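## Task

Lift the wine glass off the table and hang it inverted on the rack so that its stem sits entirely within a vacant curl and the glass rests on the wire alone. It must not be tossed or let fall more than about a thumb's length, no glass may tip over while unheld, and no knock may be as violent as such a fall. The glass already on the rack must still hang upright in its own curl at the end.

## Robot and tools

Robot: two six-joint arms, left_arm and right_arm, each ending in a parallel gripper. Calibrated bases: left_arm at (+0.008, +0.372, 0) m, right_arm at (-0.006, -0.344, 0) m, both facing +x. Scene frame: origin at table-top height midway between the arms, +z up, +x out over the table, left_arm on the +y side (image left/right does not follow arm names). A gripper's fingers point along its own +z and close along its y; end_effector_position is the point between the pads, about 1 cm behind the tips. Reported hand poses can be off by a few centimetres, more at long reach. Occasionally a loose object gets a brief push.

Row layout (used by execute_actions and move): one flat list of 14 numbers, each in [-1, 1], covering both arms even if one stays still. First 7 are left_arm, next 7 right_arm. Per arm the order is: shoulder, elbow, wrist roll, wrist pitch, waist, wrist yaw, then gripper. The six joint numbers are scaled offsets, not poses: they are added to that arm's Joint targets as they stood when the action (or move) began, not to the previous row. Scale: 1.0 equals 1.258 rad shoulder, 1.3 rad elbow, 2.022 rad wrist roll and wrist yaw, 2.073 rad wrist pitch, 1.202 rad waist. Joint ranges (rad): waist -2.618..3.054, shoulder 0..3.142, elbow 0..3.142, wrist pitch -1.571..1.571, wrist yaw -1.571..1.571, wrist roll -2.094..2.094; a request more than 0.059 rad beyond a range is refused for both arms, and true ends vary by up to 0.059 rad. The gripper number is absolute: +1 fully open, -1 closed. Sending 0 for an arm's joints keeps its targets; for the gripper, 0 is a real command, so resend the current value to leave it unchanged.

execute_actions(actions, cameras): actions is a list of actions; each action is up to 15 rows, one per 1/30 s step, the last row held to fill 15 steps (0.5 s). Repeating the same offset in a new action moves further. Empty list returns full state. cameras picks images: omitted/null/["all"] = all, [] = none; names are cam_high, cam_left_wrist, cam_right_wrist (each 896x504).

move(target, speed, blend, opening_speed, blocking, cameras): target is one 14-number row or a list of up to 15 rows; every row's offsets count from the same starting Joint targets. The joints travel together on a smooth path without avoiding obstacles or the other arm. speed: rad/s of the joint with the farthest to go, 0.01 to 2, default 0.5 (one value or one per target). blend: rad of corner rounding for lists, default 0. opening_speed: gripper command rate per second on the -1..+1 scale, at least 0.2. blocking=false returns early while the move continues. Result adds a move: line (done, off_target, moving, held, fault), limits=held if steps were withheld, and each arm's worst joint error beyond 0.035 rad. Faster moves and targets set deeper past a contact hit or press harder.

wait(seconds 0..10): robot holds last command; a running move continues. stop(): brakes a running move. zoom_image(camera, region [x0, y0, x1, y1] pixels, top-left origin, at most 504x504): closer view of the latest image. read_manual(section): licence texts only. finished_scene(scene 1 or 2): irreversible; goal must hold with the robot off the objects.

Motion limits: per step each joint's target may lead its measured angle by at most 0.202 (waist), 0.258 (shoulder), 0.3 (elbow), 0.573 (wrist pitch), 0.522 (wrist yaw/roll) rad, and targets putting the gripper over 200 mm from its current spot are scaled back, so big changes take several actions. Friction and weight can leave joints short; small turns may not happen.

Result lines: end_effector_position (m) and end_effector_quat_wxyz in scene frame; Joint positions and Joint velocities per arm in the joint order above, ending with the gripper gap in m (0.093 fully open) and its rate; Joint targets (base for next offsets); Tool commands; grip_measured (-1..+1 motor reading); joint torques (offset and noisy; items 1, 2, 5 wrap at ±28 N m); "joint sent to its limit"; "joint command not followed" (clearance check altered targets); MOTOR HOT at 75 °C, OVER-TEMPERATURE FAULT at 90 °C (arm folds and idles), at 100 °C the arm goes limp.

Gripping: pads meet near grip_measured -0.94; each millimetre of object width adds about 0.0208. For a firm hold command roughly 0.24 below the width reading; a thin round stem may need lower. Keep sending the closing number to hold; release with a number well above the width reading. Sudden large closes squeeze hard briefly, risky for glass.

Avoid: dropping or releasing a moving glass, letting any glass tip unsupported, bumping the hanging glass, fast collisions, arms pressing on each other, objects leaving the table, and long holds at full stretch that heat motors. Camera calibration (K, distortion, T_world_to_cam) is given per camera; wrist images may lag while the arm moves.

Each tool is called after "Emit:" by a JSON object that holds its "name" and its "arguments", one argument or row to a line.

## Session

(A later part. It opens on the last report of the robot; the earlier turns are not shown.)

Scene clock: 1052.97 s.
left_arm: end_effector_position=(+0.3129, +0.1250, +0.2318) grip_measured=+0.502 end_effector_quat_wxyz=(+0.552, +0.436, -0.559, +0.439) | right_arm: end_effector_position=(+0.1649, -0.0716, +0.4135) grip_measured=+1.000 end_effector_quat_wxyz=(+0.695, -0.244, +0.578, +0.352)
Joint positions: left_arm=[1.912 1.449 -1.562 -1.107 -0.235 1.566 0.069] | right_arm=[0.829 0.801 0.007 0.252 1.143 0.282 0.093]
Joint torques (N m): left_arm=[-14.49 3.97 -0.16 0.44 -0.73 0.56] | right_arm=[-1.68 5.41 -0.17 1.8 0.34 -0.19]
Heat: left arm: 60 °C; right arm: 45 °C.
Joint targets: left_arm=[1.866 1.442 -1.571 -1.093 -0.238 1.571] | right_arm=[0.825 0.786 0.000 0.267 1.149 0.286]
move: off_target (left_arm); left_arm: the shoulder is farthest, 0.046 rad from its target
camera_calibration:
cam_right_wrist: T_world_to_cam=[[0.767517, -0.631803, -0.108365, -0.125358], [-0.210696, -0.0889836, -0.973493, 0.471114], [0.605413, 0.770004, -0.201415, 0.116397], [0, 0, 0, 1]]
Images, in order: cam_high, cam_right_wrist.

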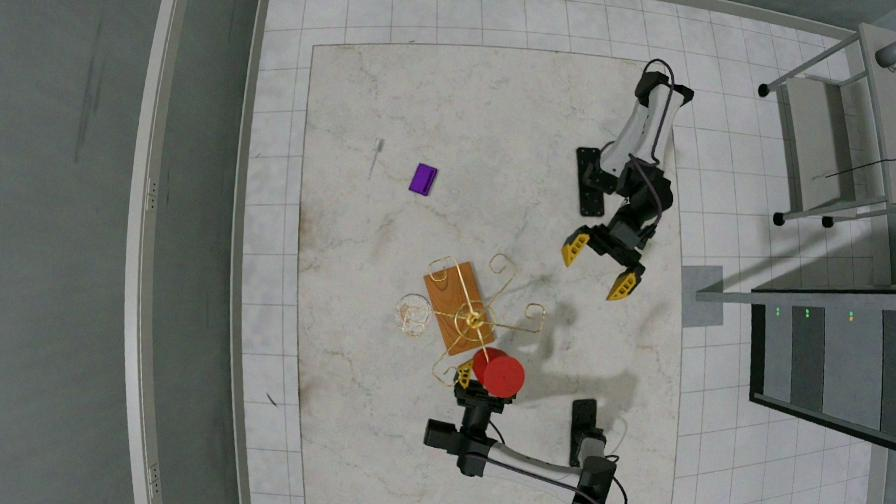

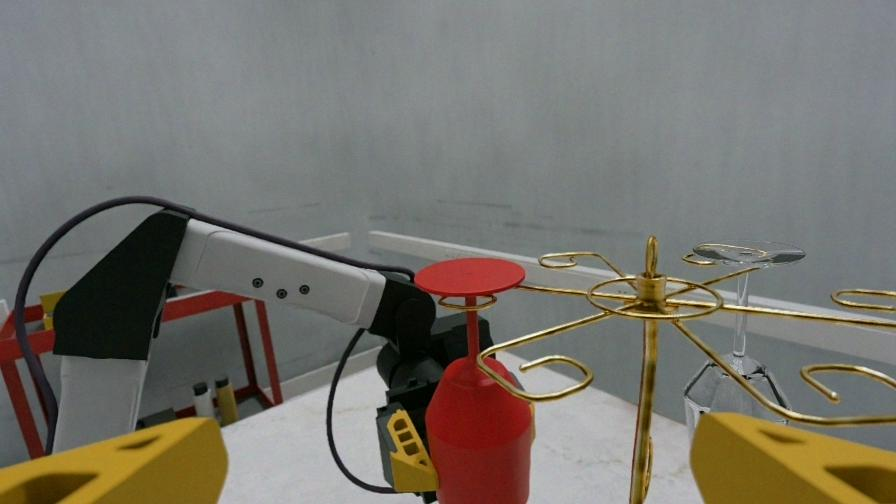

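Emit:
{"name": "move", "arguments": {
  "target": [-0.0223,-0.0315,0,0.0058,-0.0046,0,0.33,0,0,0,0,0,0,1],
  "speed": 0.08,
  "cameras": ["cam_high","cam_right_wrist"]
}}

Emit:
{"name": "zoom_image", "arguments": {
  "camera": "cam_high",
  "region": [475, 345, 535, 405]
}}

Emit:
{"name": "zoom_image", "arguments": {
  "camera": "cam_right_wrist",
  "region": [410, 250, 530, 340]
}}

Scene clock: 1068.80 s.
left_arm: end_effector_position=(+0.3047, +0.1263, +0.2311) grip_measured=+0.502 end_effector_quat_wxyz=(+0.553, +0.436, -0.559, +0.438) | right_arm: end_effector_position=(+0.1649, -0.0717, +0.4136) grip_measured=+1.000 end_effector_quat_wxyz=(+0.695, -0.244, +0.578, +0.352)
Joint positions: left_arm=[1.884 1.408 -1.563 -1.095 -0.237 1.566 0.069] | right_arm=[0.829 0.801 0.007 0.253 1.143 0.282 0.093]
Joint torques (N m): left_arm=[-14.15 3.82 -0.16 0.28 -0.92 0.56] | right_arm=[-1.55 5.27 -0.17 1.77 0.49 -0.21]
Joint targets: left_arm=[1.838 1.401 -1.571 -1.081 -0.243 1.571] | right_arm=[0.825 0.786 0.000 0.268 1.149 0.286]
move: off_target (left_arm); left_arm: the shoulder is farthest, 0.046 rad from its target
camera_calibration:
cam_right_wrist: T_world_to_cam=[[0.767533, -0.631765, -0.108468, -0.125311], [-0.210547, -0.0886434, -0.973557, 0.471222], [0.605444, 0.770075, -0.201053, 0.116284], [0, 0, 0, 1]]
Images, in order: cam_high, cam_right_wrist.

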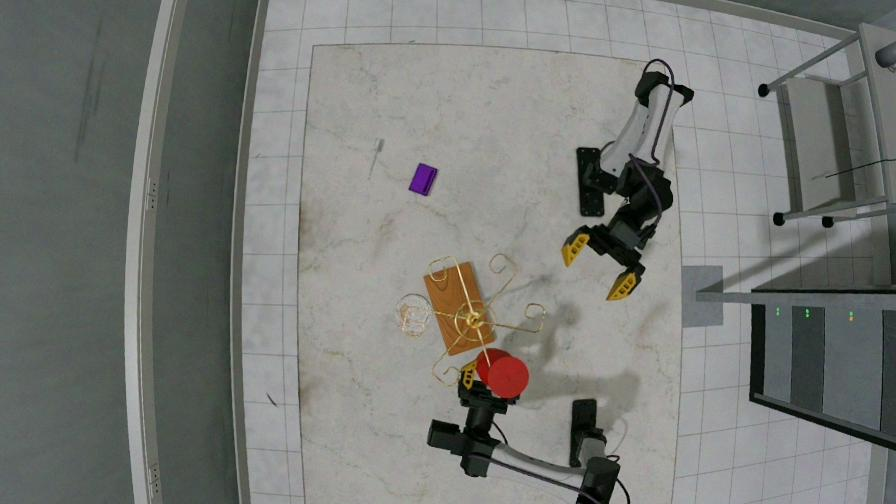

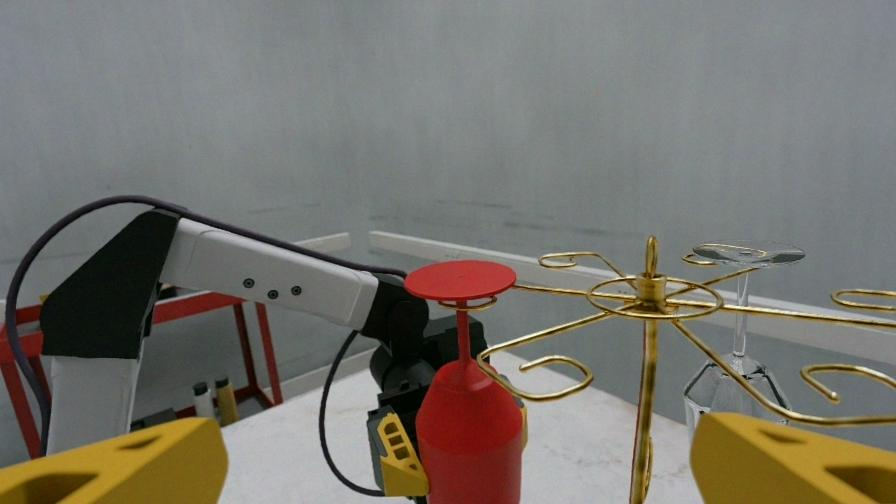

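Scaled by 8.400 from the camera's 896x504 image, which has a finer 1280x720 frame.

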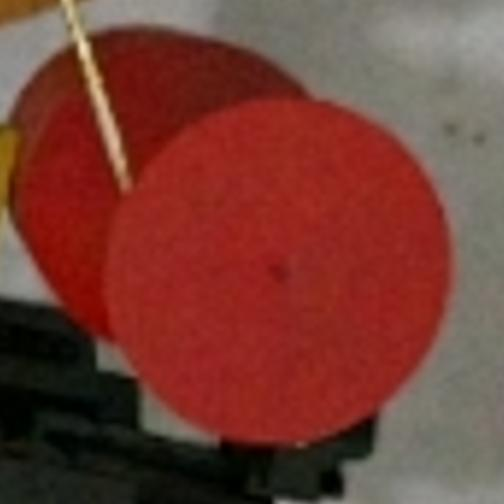

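Scaled by 4.200 from the camera's 896x504 image, which has a finer 1280x720 frame.

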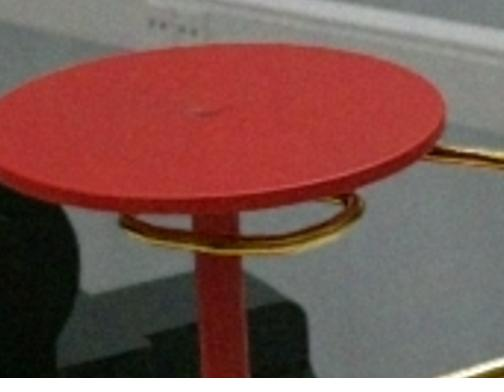

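Emit:
{"name": "move", "arguments": {
  "target": [
    [-0.0087,-0.01,0,0.0012,-0.0121,0,0.33,0,0,0,0,0,0,1],
    [-0.0087,-0.01,0,0.0012,-0.0324,0,0.33,0,0,0,0,0,0,1]
  ],
  "speed": 0.08,
  "cameras": ["cam_high","cam_right_wrist"]
}}

Emit:
{"name": "zoom_image", "arguments": {
  "camera": "cam_high",
  "region": [475, 345, 535, 405]
}}

Emit:
{"name": "zoom_image", "arguments": {
  "camera": "cam_right_wrist",
  "region": [410, 250, 530, 340]
}}

Scene clock: 1095.70 s.
left_arm: end_effector_position=(+0.2916, +0.1151, +0.2320) grip_measured=+0.502 end_effector_quat_wxyz=(+0.561, +0.424, -0.568, +0.427) | right_arm: end_effector_position=(+0.1649, -0.0717, +0.4136) grip_measured=+1.000 end_effector_quat_wxyz=(+0.695, -0.244, +0.578, +0.352)
Joint positions: left_arm=[1.871 1.395 -1.564 -1.092 -0.278 1.566 0.069] | right_arm=[0.829 0.801 0.007 0.253 1.143 0.282 0.093]
Joint torques (N m): left_arm=[-13.96 4.03 -0.14 0.35 -0.73 0.59] | right_arm=[-1.55 5.42 -0.18 1.81 0.5 -0.18]
Joint targets: left_arm=[1.828 1.388 -1.571 -1.079 -0.282 1.571] | right_arm=[0.825 0.786 0.000 0.268 1.149 0.286]
move: off_target (left_arm); left_arm: the shoulder is farthest, 0.044 rad from its target
camera_calibration:
cam_right_wrist: T_world_to_cam=[[0.767533, -0.631765, -0.108468, -0.125311], [-0.210547, -0.0886434, -0.973557, 0.471222], [0.605444, 0.770075, -0.201053, 0.116284], [0, 0, 0, 1]]
Images, in order: cam_high, cam_right_wrist.

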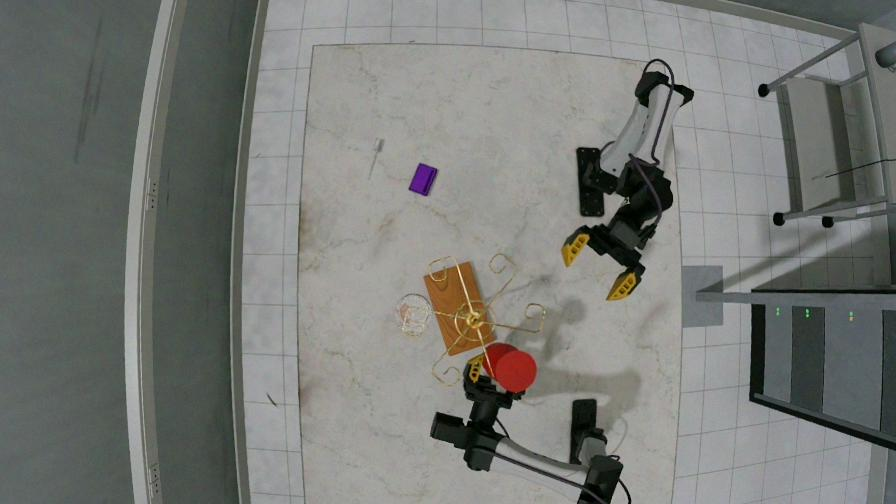

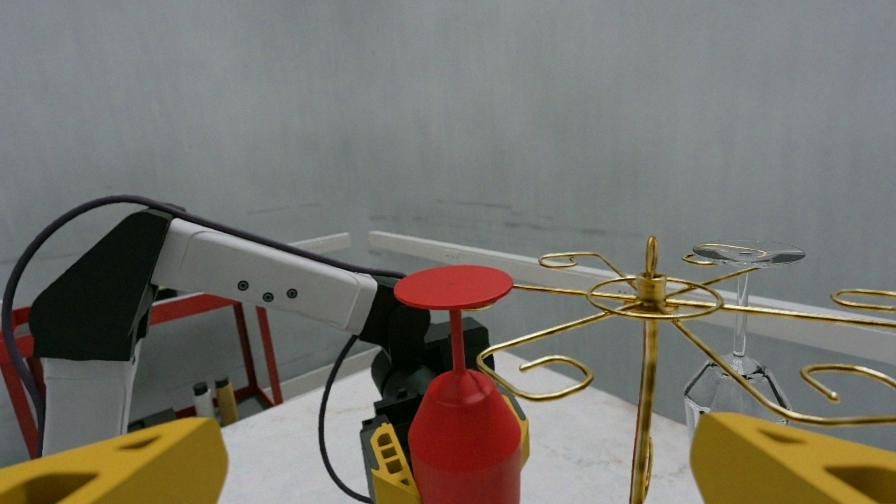

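Scaled by 8.400 from the camera's 896x504 image, which has a finer 1280x720 frame.

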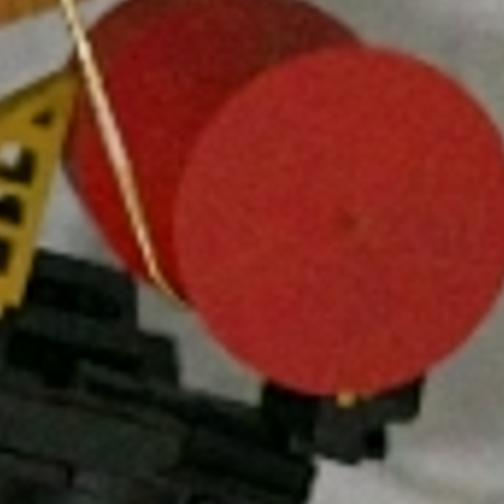

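Scaled by 4.200 from the camera's 896x504 image, which has a finer 1280x720 frame.

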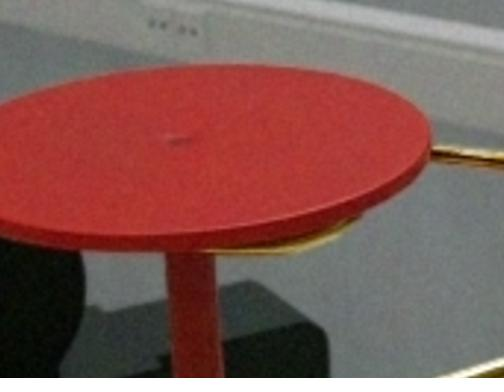

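Emit:
{"name": "move", "arguments": {
  "target": [0.054,0,0,0.0096,0,0,0.33,0,0,0,0,0,0,1],
  "speed": 0.06,
  "cameras": ["cam_high","cam_right_wrist"]
}}

Emit:
{"name": "zoom_image", "arguments": {
  "camera": "cam_high",
  "region": [475, 340, 545, 410]
}}

Emit:
{"name": "zoom_image", "arguments": {
  "camera": "cam_right_wrist",
  "region": [390, 250, 520, 350]
}}

Scene clock: 1132.40 s.
left_arm: end_effector_position=(+0.2950, +0.1141, +0.2262) grip_measured=+0.502 end_effector_quat_wxyz=(+0.561, +0.423, -0.569, +0.428) | right_arm: end_effector_position=(+0.1649, -0.0717, +0.4136) grip_measured=+1.000 end_effector_quat_wxyz=(+0.695, -0.244, +0.578, +0.352)
Joint positions: left_arm=[1.889 1.395 -1.564 -1.072 -0.278 1.566 0.069] | right_arm=[0.829 0.801 0.007 0.253 1.143 0.282 0.093]
Joint torques (N m): left_arm=[-9.35 3.81 -0.1 0.39 -0.83 0.56] | right_arm=[-1.63 5.34 -0.15 1.81 0.49 -0.16]
Joint targets: left_arm=[1.895 1.388 -1.571 -1.059 -0.282 1.571] | right_arm=[0.825 0.786 0.000 0.268 1.149 0.286]
move: done
camera_calibration:
cam_right_wrist: T_world_to_cam=[[0.767533, -0.631765, -0.108468, -0.125311], [-0.210547, -0.0886434, -0.973557, 0.471222], [0.605444, 0.770075, -0.201053, 0.116284], [0, 0, 0, 1]]
Images, in order: cam_high, cam_right_wrist.

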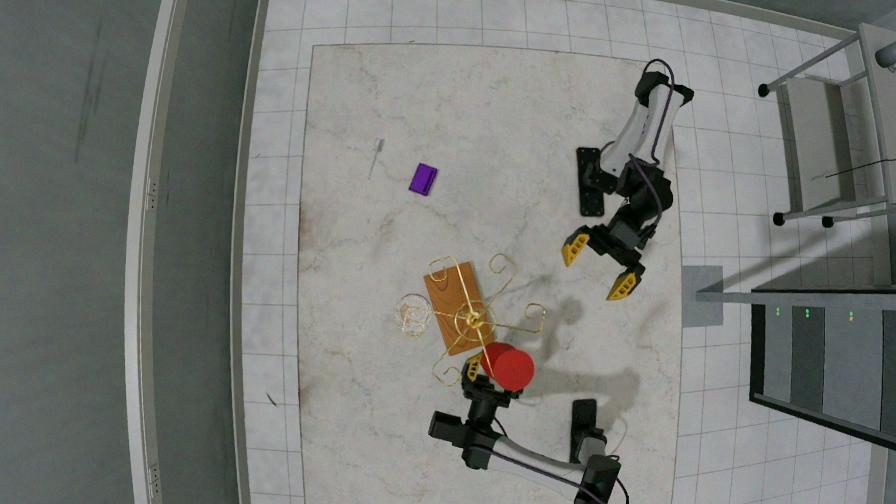

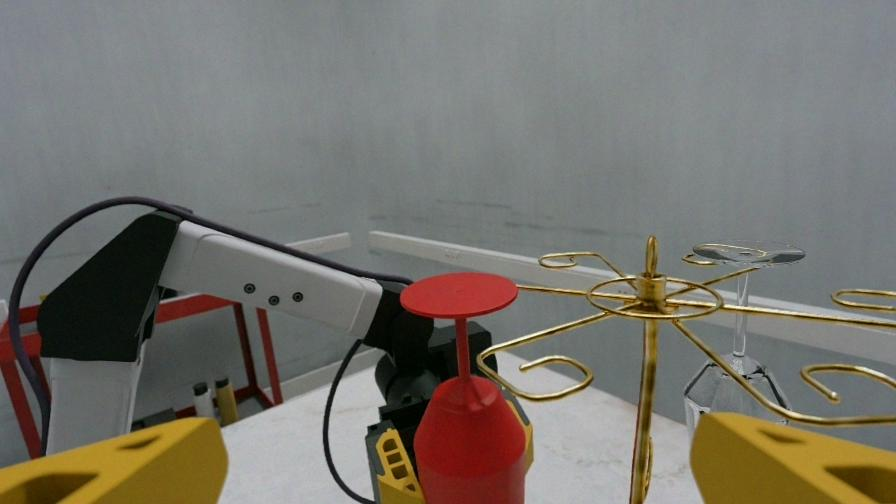

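Scaled by 7.200 from the camera's 896x504 image, which has a finer 1280x720 frame.

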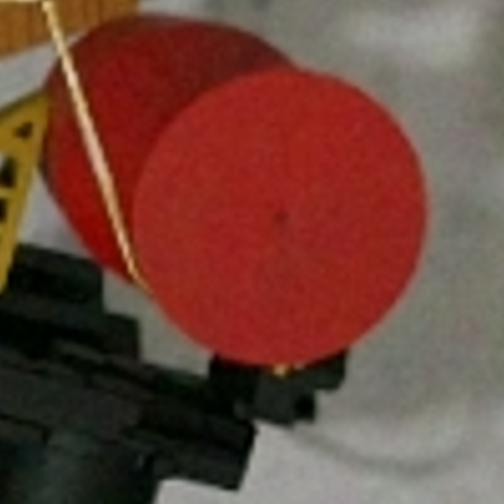

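Scaled by 3.877 from the camera's 896x504 image, which has a finer 1280x720 frame.

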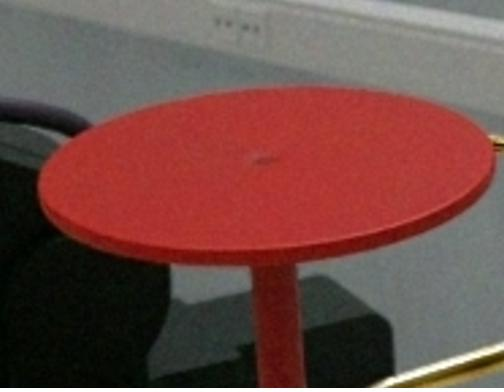

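Emit:
{"name": "move", "arguments": {
  "target": [0.0087,0,0,0.0053,0,0,0.33,0,0,0,0,0,0,1],
  "speed": 0.05,
  "cameras": ["cam_right_wrist"]
}}

Emit:
{"name": "zoom_image", "arguments": {
  "camera": "cam_right_wrist",
  "region": [390, 250, 520, 350]
}}

Scene clock: 1159.70 s.
left_arm: end_effector_position=(+0.2959, +0.1138, +0.2258) grip_measured=+0.502 end_effector_quat_wxyz=(+0.560, +0.421, -0.569, +0.430) | right_arm: end_effector_position=(+0.1649, -0.0717, +0.4136) grip_measured=+1.000 end_effector_quat_wxyz=(+0.695, -0.244, +0.578, +0.352)
Joint positions: left_arm=[1.892 1.395 -1.564 -1.062 -0.278 1.569 0.069] | right_arm=[0.829 0.801 0.007 0.253 1.143 0.282 0.093]
Joint torques (N m): left_arm=[-8.57 3.95 -0.17 0.44 -0.92 0.53] | right_arm=[-1.58 5.35 -0.17 1.79 0.55 -0.16]
Heat: left arm: 55 °C; right arm: 46 °C.
Joint targets: left_arm=[1.906 1.388 -1.571 -1.048 -0.282 1.571] | right_arm=[0.825 0.786 0.000 0.268 1.149 0.286]
move: done
camera_calibration:
cam_right_wrist: T_world_to_cam=[[0.767533, -0.631765, -0.108468, -0.125311], [-0.210547, -0.0886434, -0.973557, 0.471222], [0.605444, 0.770075, -0.201053, 0.116284], [0, 0, 0, 1]]
Images, in order: cam_right_wrist.

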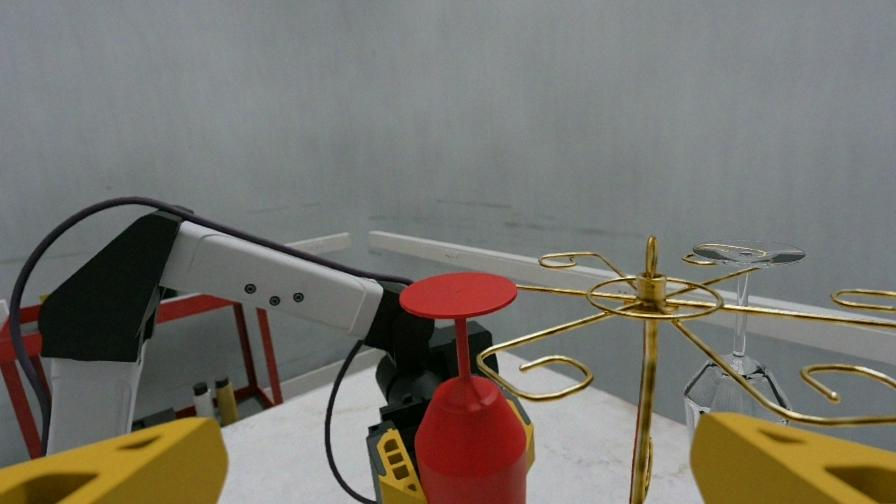

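Scaled by 3.877 from the camera's 896x504 image, which has a finer 1280x720 frame.

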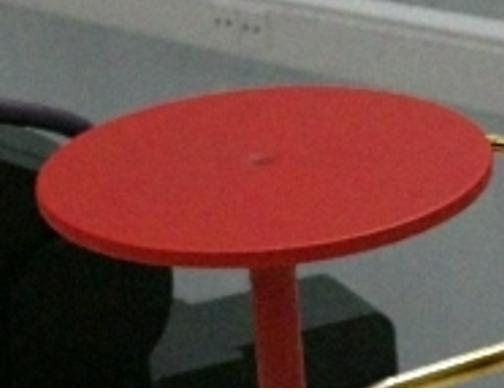

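Emit:
{"name": "move", "arguments": {
  "target": [0,0,0,0,0,0,0.75,0,0,0,0,0,0,1],
  "opening_speed": 0.2,
  "cameras": ["cam_high","cam_right_wrist"]
}}

Emit:
{"name": "zoom_image", "arguments": {
  "camera": "cam_high",
  "region": [475, 340, 545, 410]
}}

Emit:
{"name": "zoom_image", "arguments": {
  "camera": "cam_right_wrist",
  "region": [340, 250, 600, 504]
}}

Scene clock: 1172.63 s.
left_arm: end_effector_position=(+0.2966, +0.1136, +0.2244) grip_measured=+0.748 end_effector_quat_wxyz=(+0.560, +0.421, -0.569, +0.430) | right_arm: end_effector_position=(+0.1649, -0.0717, +0.4136) grip_measured=+1.000 end_effector_quat_wxyz=(+0.695, -0.244, +0.578, +0.352)
Joint positions: left_arm=[1.896 1.395 -1.564 -1.06 -0.278 1.569 0.081] | right_arm=[0.829 0.801 0.007 0.253 1.143 0.282 0.093]
Joint torques (N m): left_arm=[-9.09 4.03 -0.11 0.37 -0.77 0.57] | right_arm=[-1.61 5.34 -0.16 1.78 0.47 -0.15]
Joint targets: left_arm=[1.906 1.388 -1.571 -1.048 -0.282 1.571] | right_arm=[0.825 0.786 0.000 0.268 1.149 0.286]
move: done
camera_calibration:
cam_right_wrist: T_world_to_cam=[[0.767533, -0.631765, -0.108468, -0.125311], [-0.210547, -0.0886434, -0.973557, 0.471222], [0.605444, 0.770075, -0.201053, 0.116284], [0, 0, 0, 1]]
Images, in order: cam_high, cam_right_wrist.

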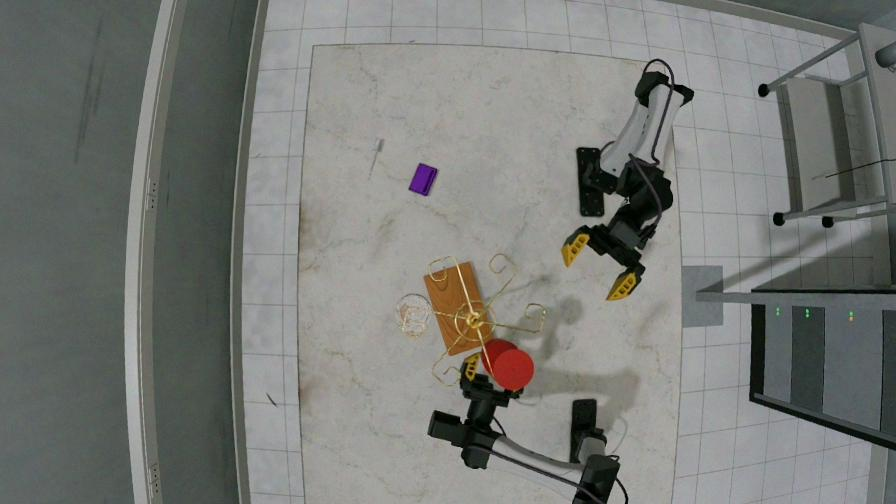

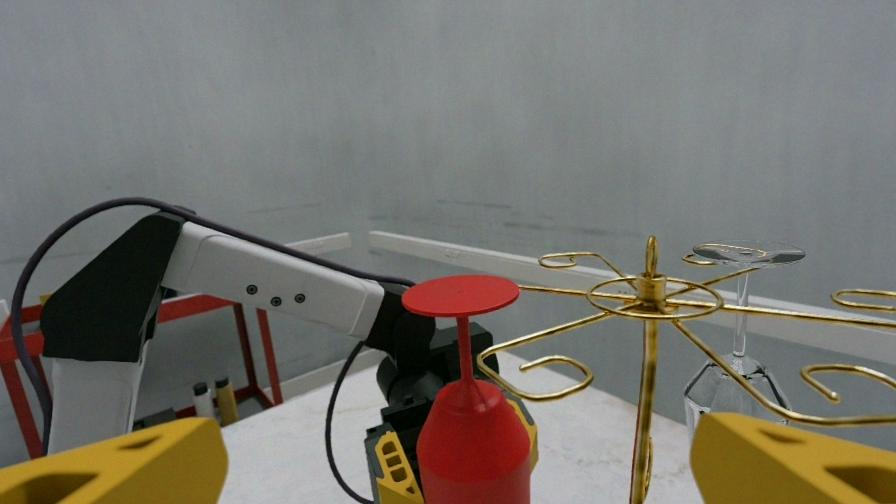

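Scaled by 7.200 from the camera's 896x504 image, which has a finer 1280x720 frame.

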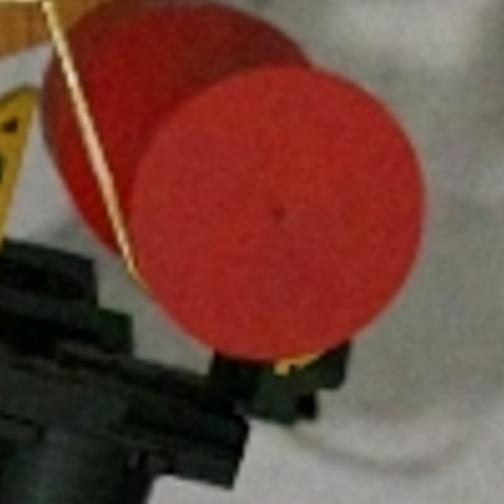

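Scaled by 1.938 from the camera's 896x504 image, which has a finer 1280x720 frame.

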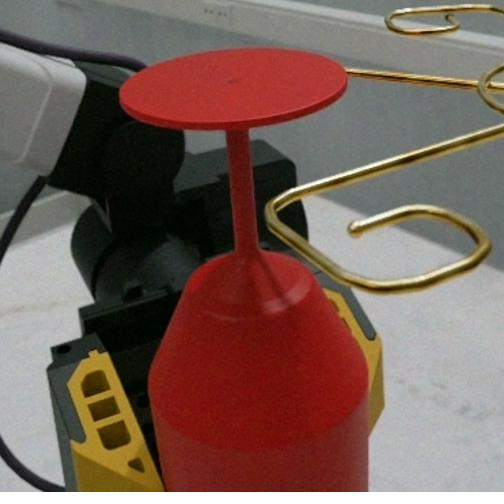

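Emit:
{"name": "move", "arguments": {
  "target": [0,0,0,0,0,0,1,0,0,0,0,0,0,1],
  "opening_speed": 0.25,
  "cameras": ["cam_high","cam_left_wrist"]
}}

Emit:
{"name": "zoom_image", "arguments": {
  "camera": "cam_high",
  "region": [455, 320, 555, 420]
}}

Scene clock: 1187.97 s.
left_arm: end_effector_position=(+0.2966, +0.1136, +0.2244) grip_measured=+1.000 end_effector_quat_wxyz=(+0.560, +0.421, -0.569, +0.430) | right_arm: end_effector_position=(+0.1649, -0.0717, +0.4136) grip_measured=+1.000 end_effector_quat_wxyz=(+0.695, -0.244, +0.578, +0.352)
Joint positions: left_arm=[1.896 1.395 -1.564 -1.06 -0.278 1.569 0.093] | right_arm=[0.829 0.801 0.007 0.253 1.143 0.282 0.093]
Joint torques (N m): left_arm=[-9.05 3.92 -0.14 0.33 -0.73 0.56] | right_arm=[-1.55 5.42 -0.16 1.8 0.54 -0.17]
Joint targets: left_arm=[1.906 1.388 -1.571 -1.048 -0.282 1.571] | right_arm=[0.825 0.786 0.000 0.268 1.149 0.286]
move: done
camera_calibration:
cam_left_wrist: T_world_to_cam=[[0.96385, -0.265101, 0.0267553, -0.260461], [0.0849468, 0.40091, 0.912171, -0.235218], [-0.252543, -0.876923, 0.408936, 0.163339], [0, 0, 0, 1]]
Images, in order: cam_high, cam_left_wrist.

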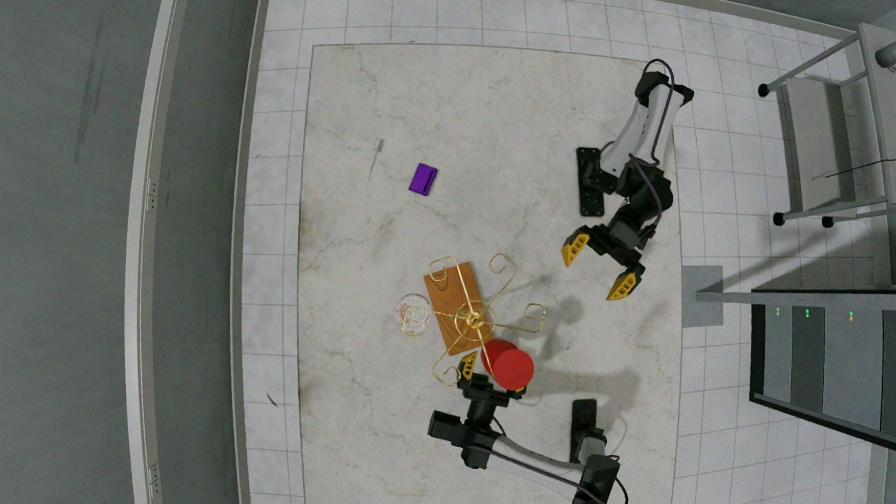

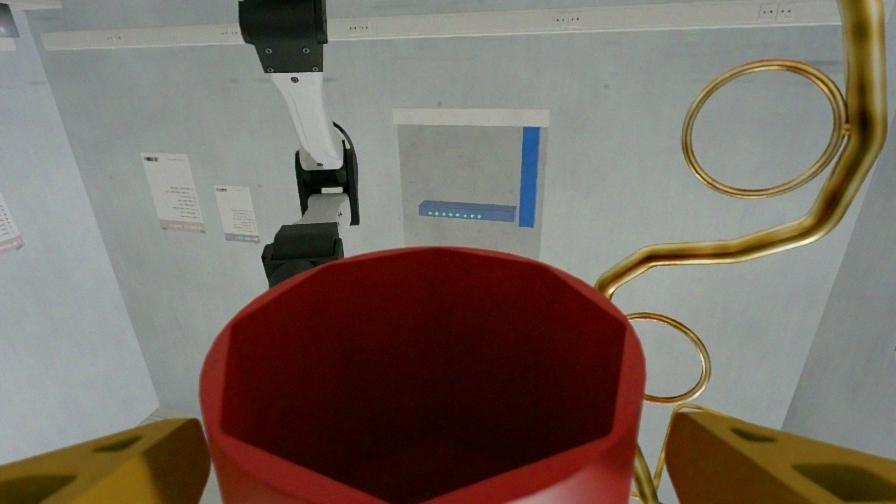

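Scaled by 5.040 from the camera's 896x504 image, which has a finer 1280x720 frame.

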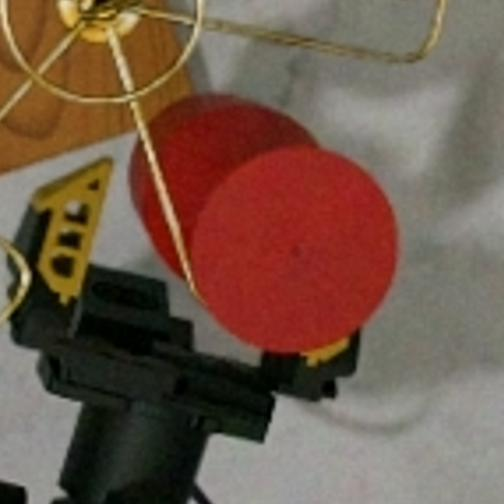

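Emit:
{"name": "move", "arguments": {
  "target": [0.0493,-0.1108,0,0.0965,0,0,1,0,0,0,0,0,0,1],
  "speed": 0.12
}}

Emit:
{"name": "zoom_image", "arguments": {
  "camera": "cam_high",
  "region": [455, 320, 555, 420]
}}

Scene clock: 1204.60 s.
left_arm: end_effector_position=(+0.2932, +0.1146, +0.1699) grip_measured=+1.000 end_effector_quat_wxyz=(+0.562, +0.423, -0.567, +0.428) | right_arm: end_effector_position=(+0.1649, -0.0717, +0.4136) grip_measured=+1.000 end_effector_quat_wxyz=(+0.695, -0.244, +0.578, +0.352)
Joint positions: left_arm=[1.959 1.252 -1.564 -0.861 -0.278 1.569 0.093] | right_arm=[0.829 0.801 0.007 0.253 1.143 0.282 0.093]
Joint torques (N m): left_arm=[-9.18 3.6 -0.14 0.35 -0.76 0.54] | right_arm=[-1.63 5.37 -0.12 1.79 0.39 -0.19]
Heat: left arm: 50 °C; right arm: 46 °C.
Joint targets: left_arm=[1.968 1.244 -1.571 -0.848 -0.282 1.571] | right_arm=[0.825 0.786 0.000 0.268 1.149 0.286]
move: done
camera_calibration:
cam_left_wrist: T_world_to_cam=[[0.964032, -0.265153, 0.0183655, -0.254145], [0.0923067, 0.3988, 0.91238, -0.187563], [-0.249244, -0.877868, 0.408931, 0.184761], [0, 0, 0, 1]]
cam_right_wrist: T_world_to_cam=[[0.767533, -0.631765, -0.108468, -0.125311], [-0.210547, -0.0886434, -0.973557, 0.471222], [0.605444, 0.770075, -0.201053, 0.116284], [0, 0, 0, 1]]

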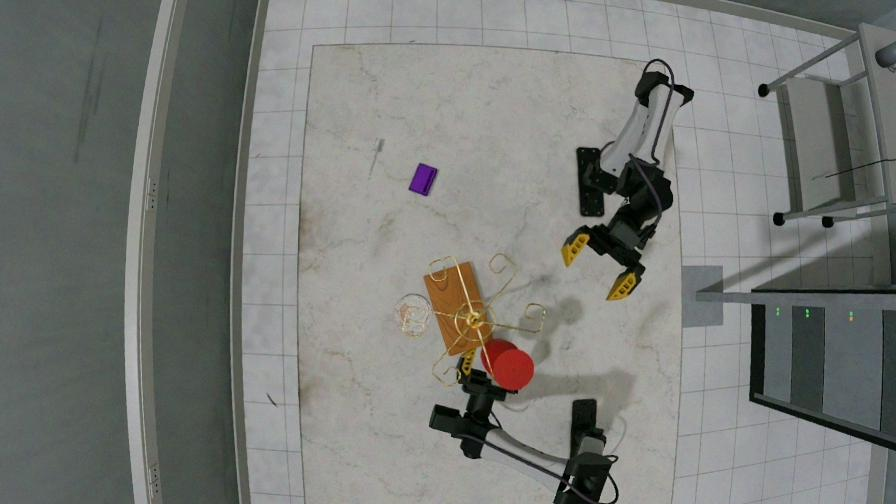

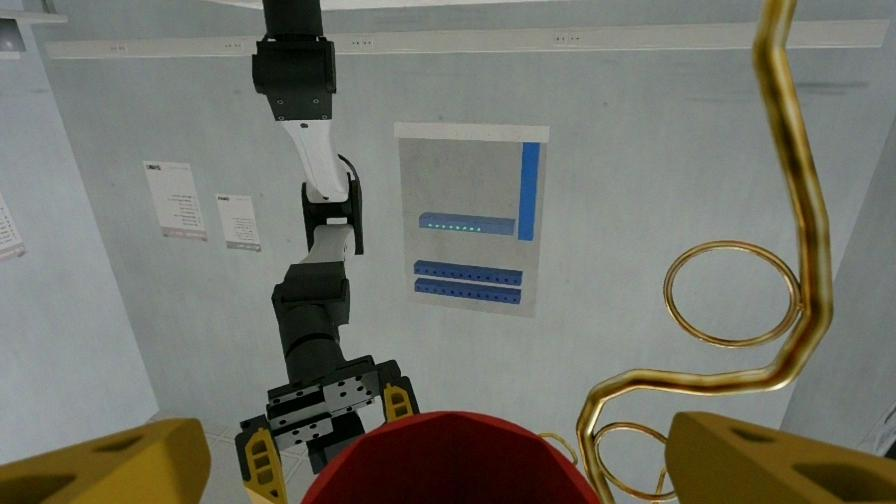

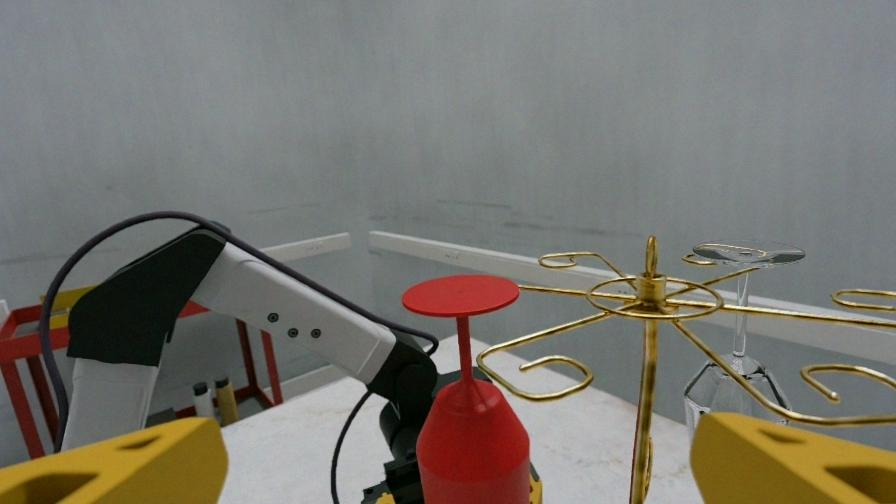

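Scaled by 5.040 from the camera's 896x504 image, which has a finer 1280x720 frame.

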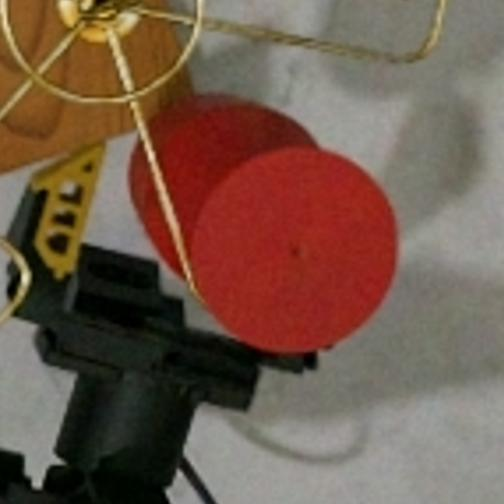

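Emit:
{"name": "move", "arguments": {
  "target": [0,-0.02,0,0.012,0.666,0,1,0,0,0,0,0,0,1],
  "speed": 0.5,
  "cameras": ["cam_high","cam_right_wrist"]
}}

Emit:
{"name": "zoom_image", "arguments": {
  "camera": "cam_right_wrist",
  "region": [380, 240, 560, 420]
}}

Emit:
{"name": "zoom_image", "arguments": {
  "camera": "cam_high",
  "region": [475, 330, 555, 410]
}}

Scene clock: 1219.07 s.
left_arm: end_effector_position=(+0.3886, +0.3960, +0.1642) grip_measured=+1.000 end_effector_quat_wxyz=(+0.351, +0.611, -0.358, +0.613) | right_arm: end_effector_position=(+0.1649, -0.0717, +0.4136) grip_measured=+1.000 end_effector_quat_wxyz=(+0.695, -0.244, +0.578, +0.352)
Joint positions: left_arm=[1.959 1.227 -1.564 -0.835 0.522 1.569 0.093] | right_arm=[0.829 0.801 0.007 0.253 1.143 0.282 0.093]
Joint torques (N m): left_arm=[-9.24 3.59 -0.16 0.36 -0.72 0.57] | right_arm=[-1.68 5.41 -0.22 1.75 0.44 -0.16]
Joint targets: left_arm=[1.968 1.218 -1.571 -0.823 0.518 1.571] | right_arm=[0.825 0.786 0.000 0.268 1.149 0.286]
move: done
camera_calibration:
cam_right_wrist: T_world_to_cam=[[0.767533, -0.631765, -0.108468, -0.125311], [-0.210547, -0.0886434, -0.973557, 0.471222], [0.605444, 0.770075, -0.201053, 0.116284], [0, 0, 0, 1]]
Images, in order: cam_high, cam_right_wrist.

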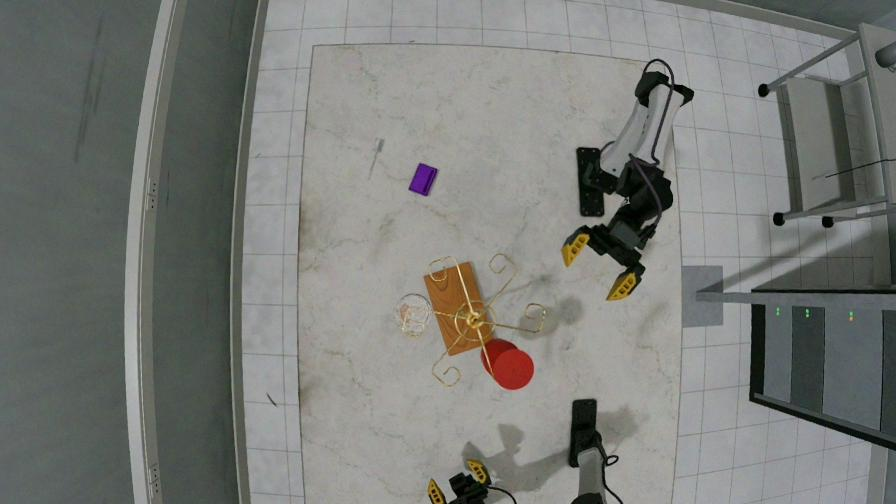

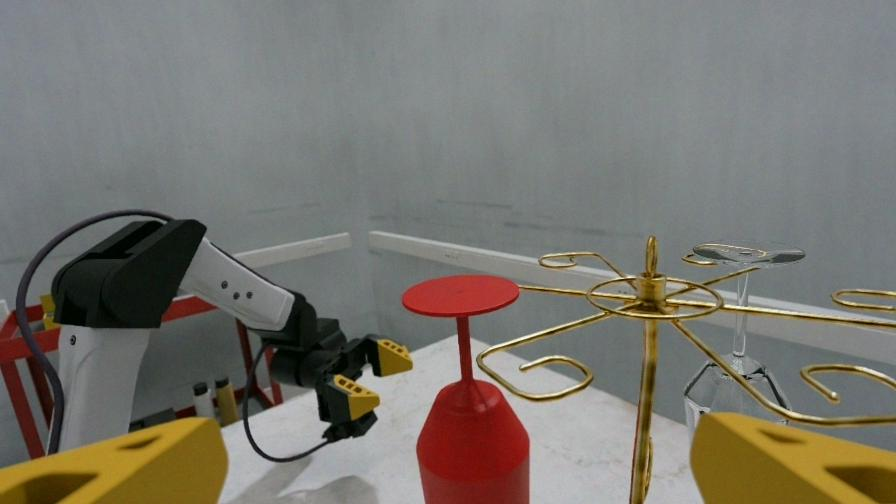

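Scaled by 2.800 from the camera's 896x504 image, which has a finer 1280x720 frame.

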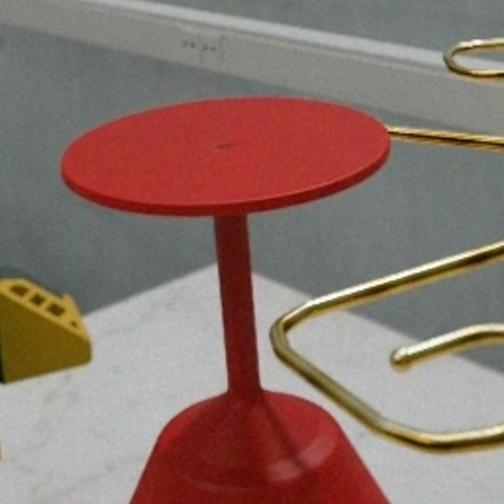

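Scaled by 6.300 from the camera's 896x504 image, which has a finer 1280x720 frame.

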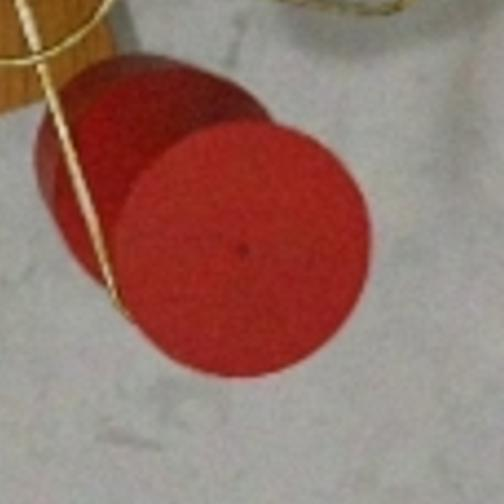

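Emit:
{"name": "finished_scene", "arguments": {
  "scene": 1
}}

The scene is finished: the task was done.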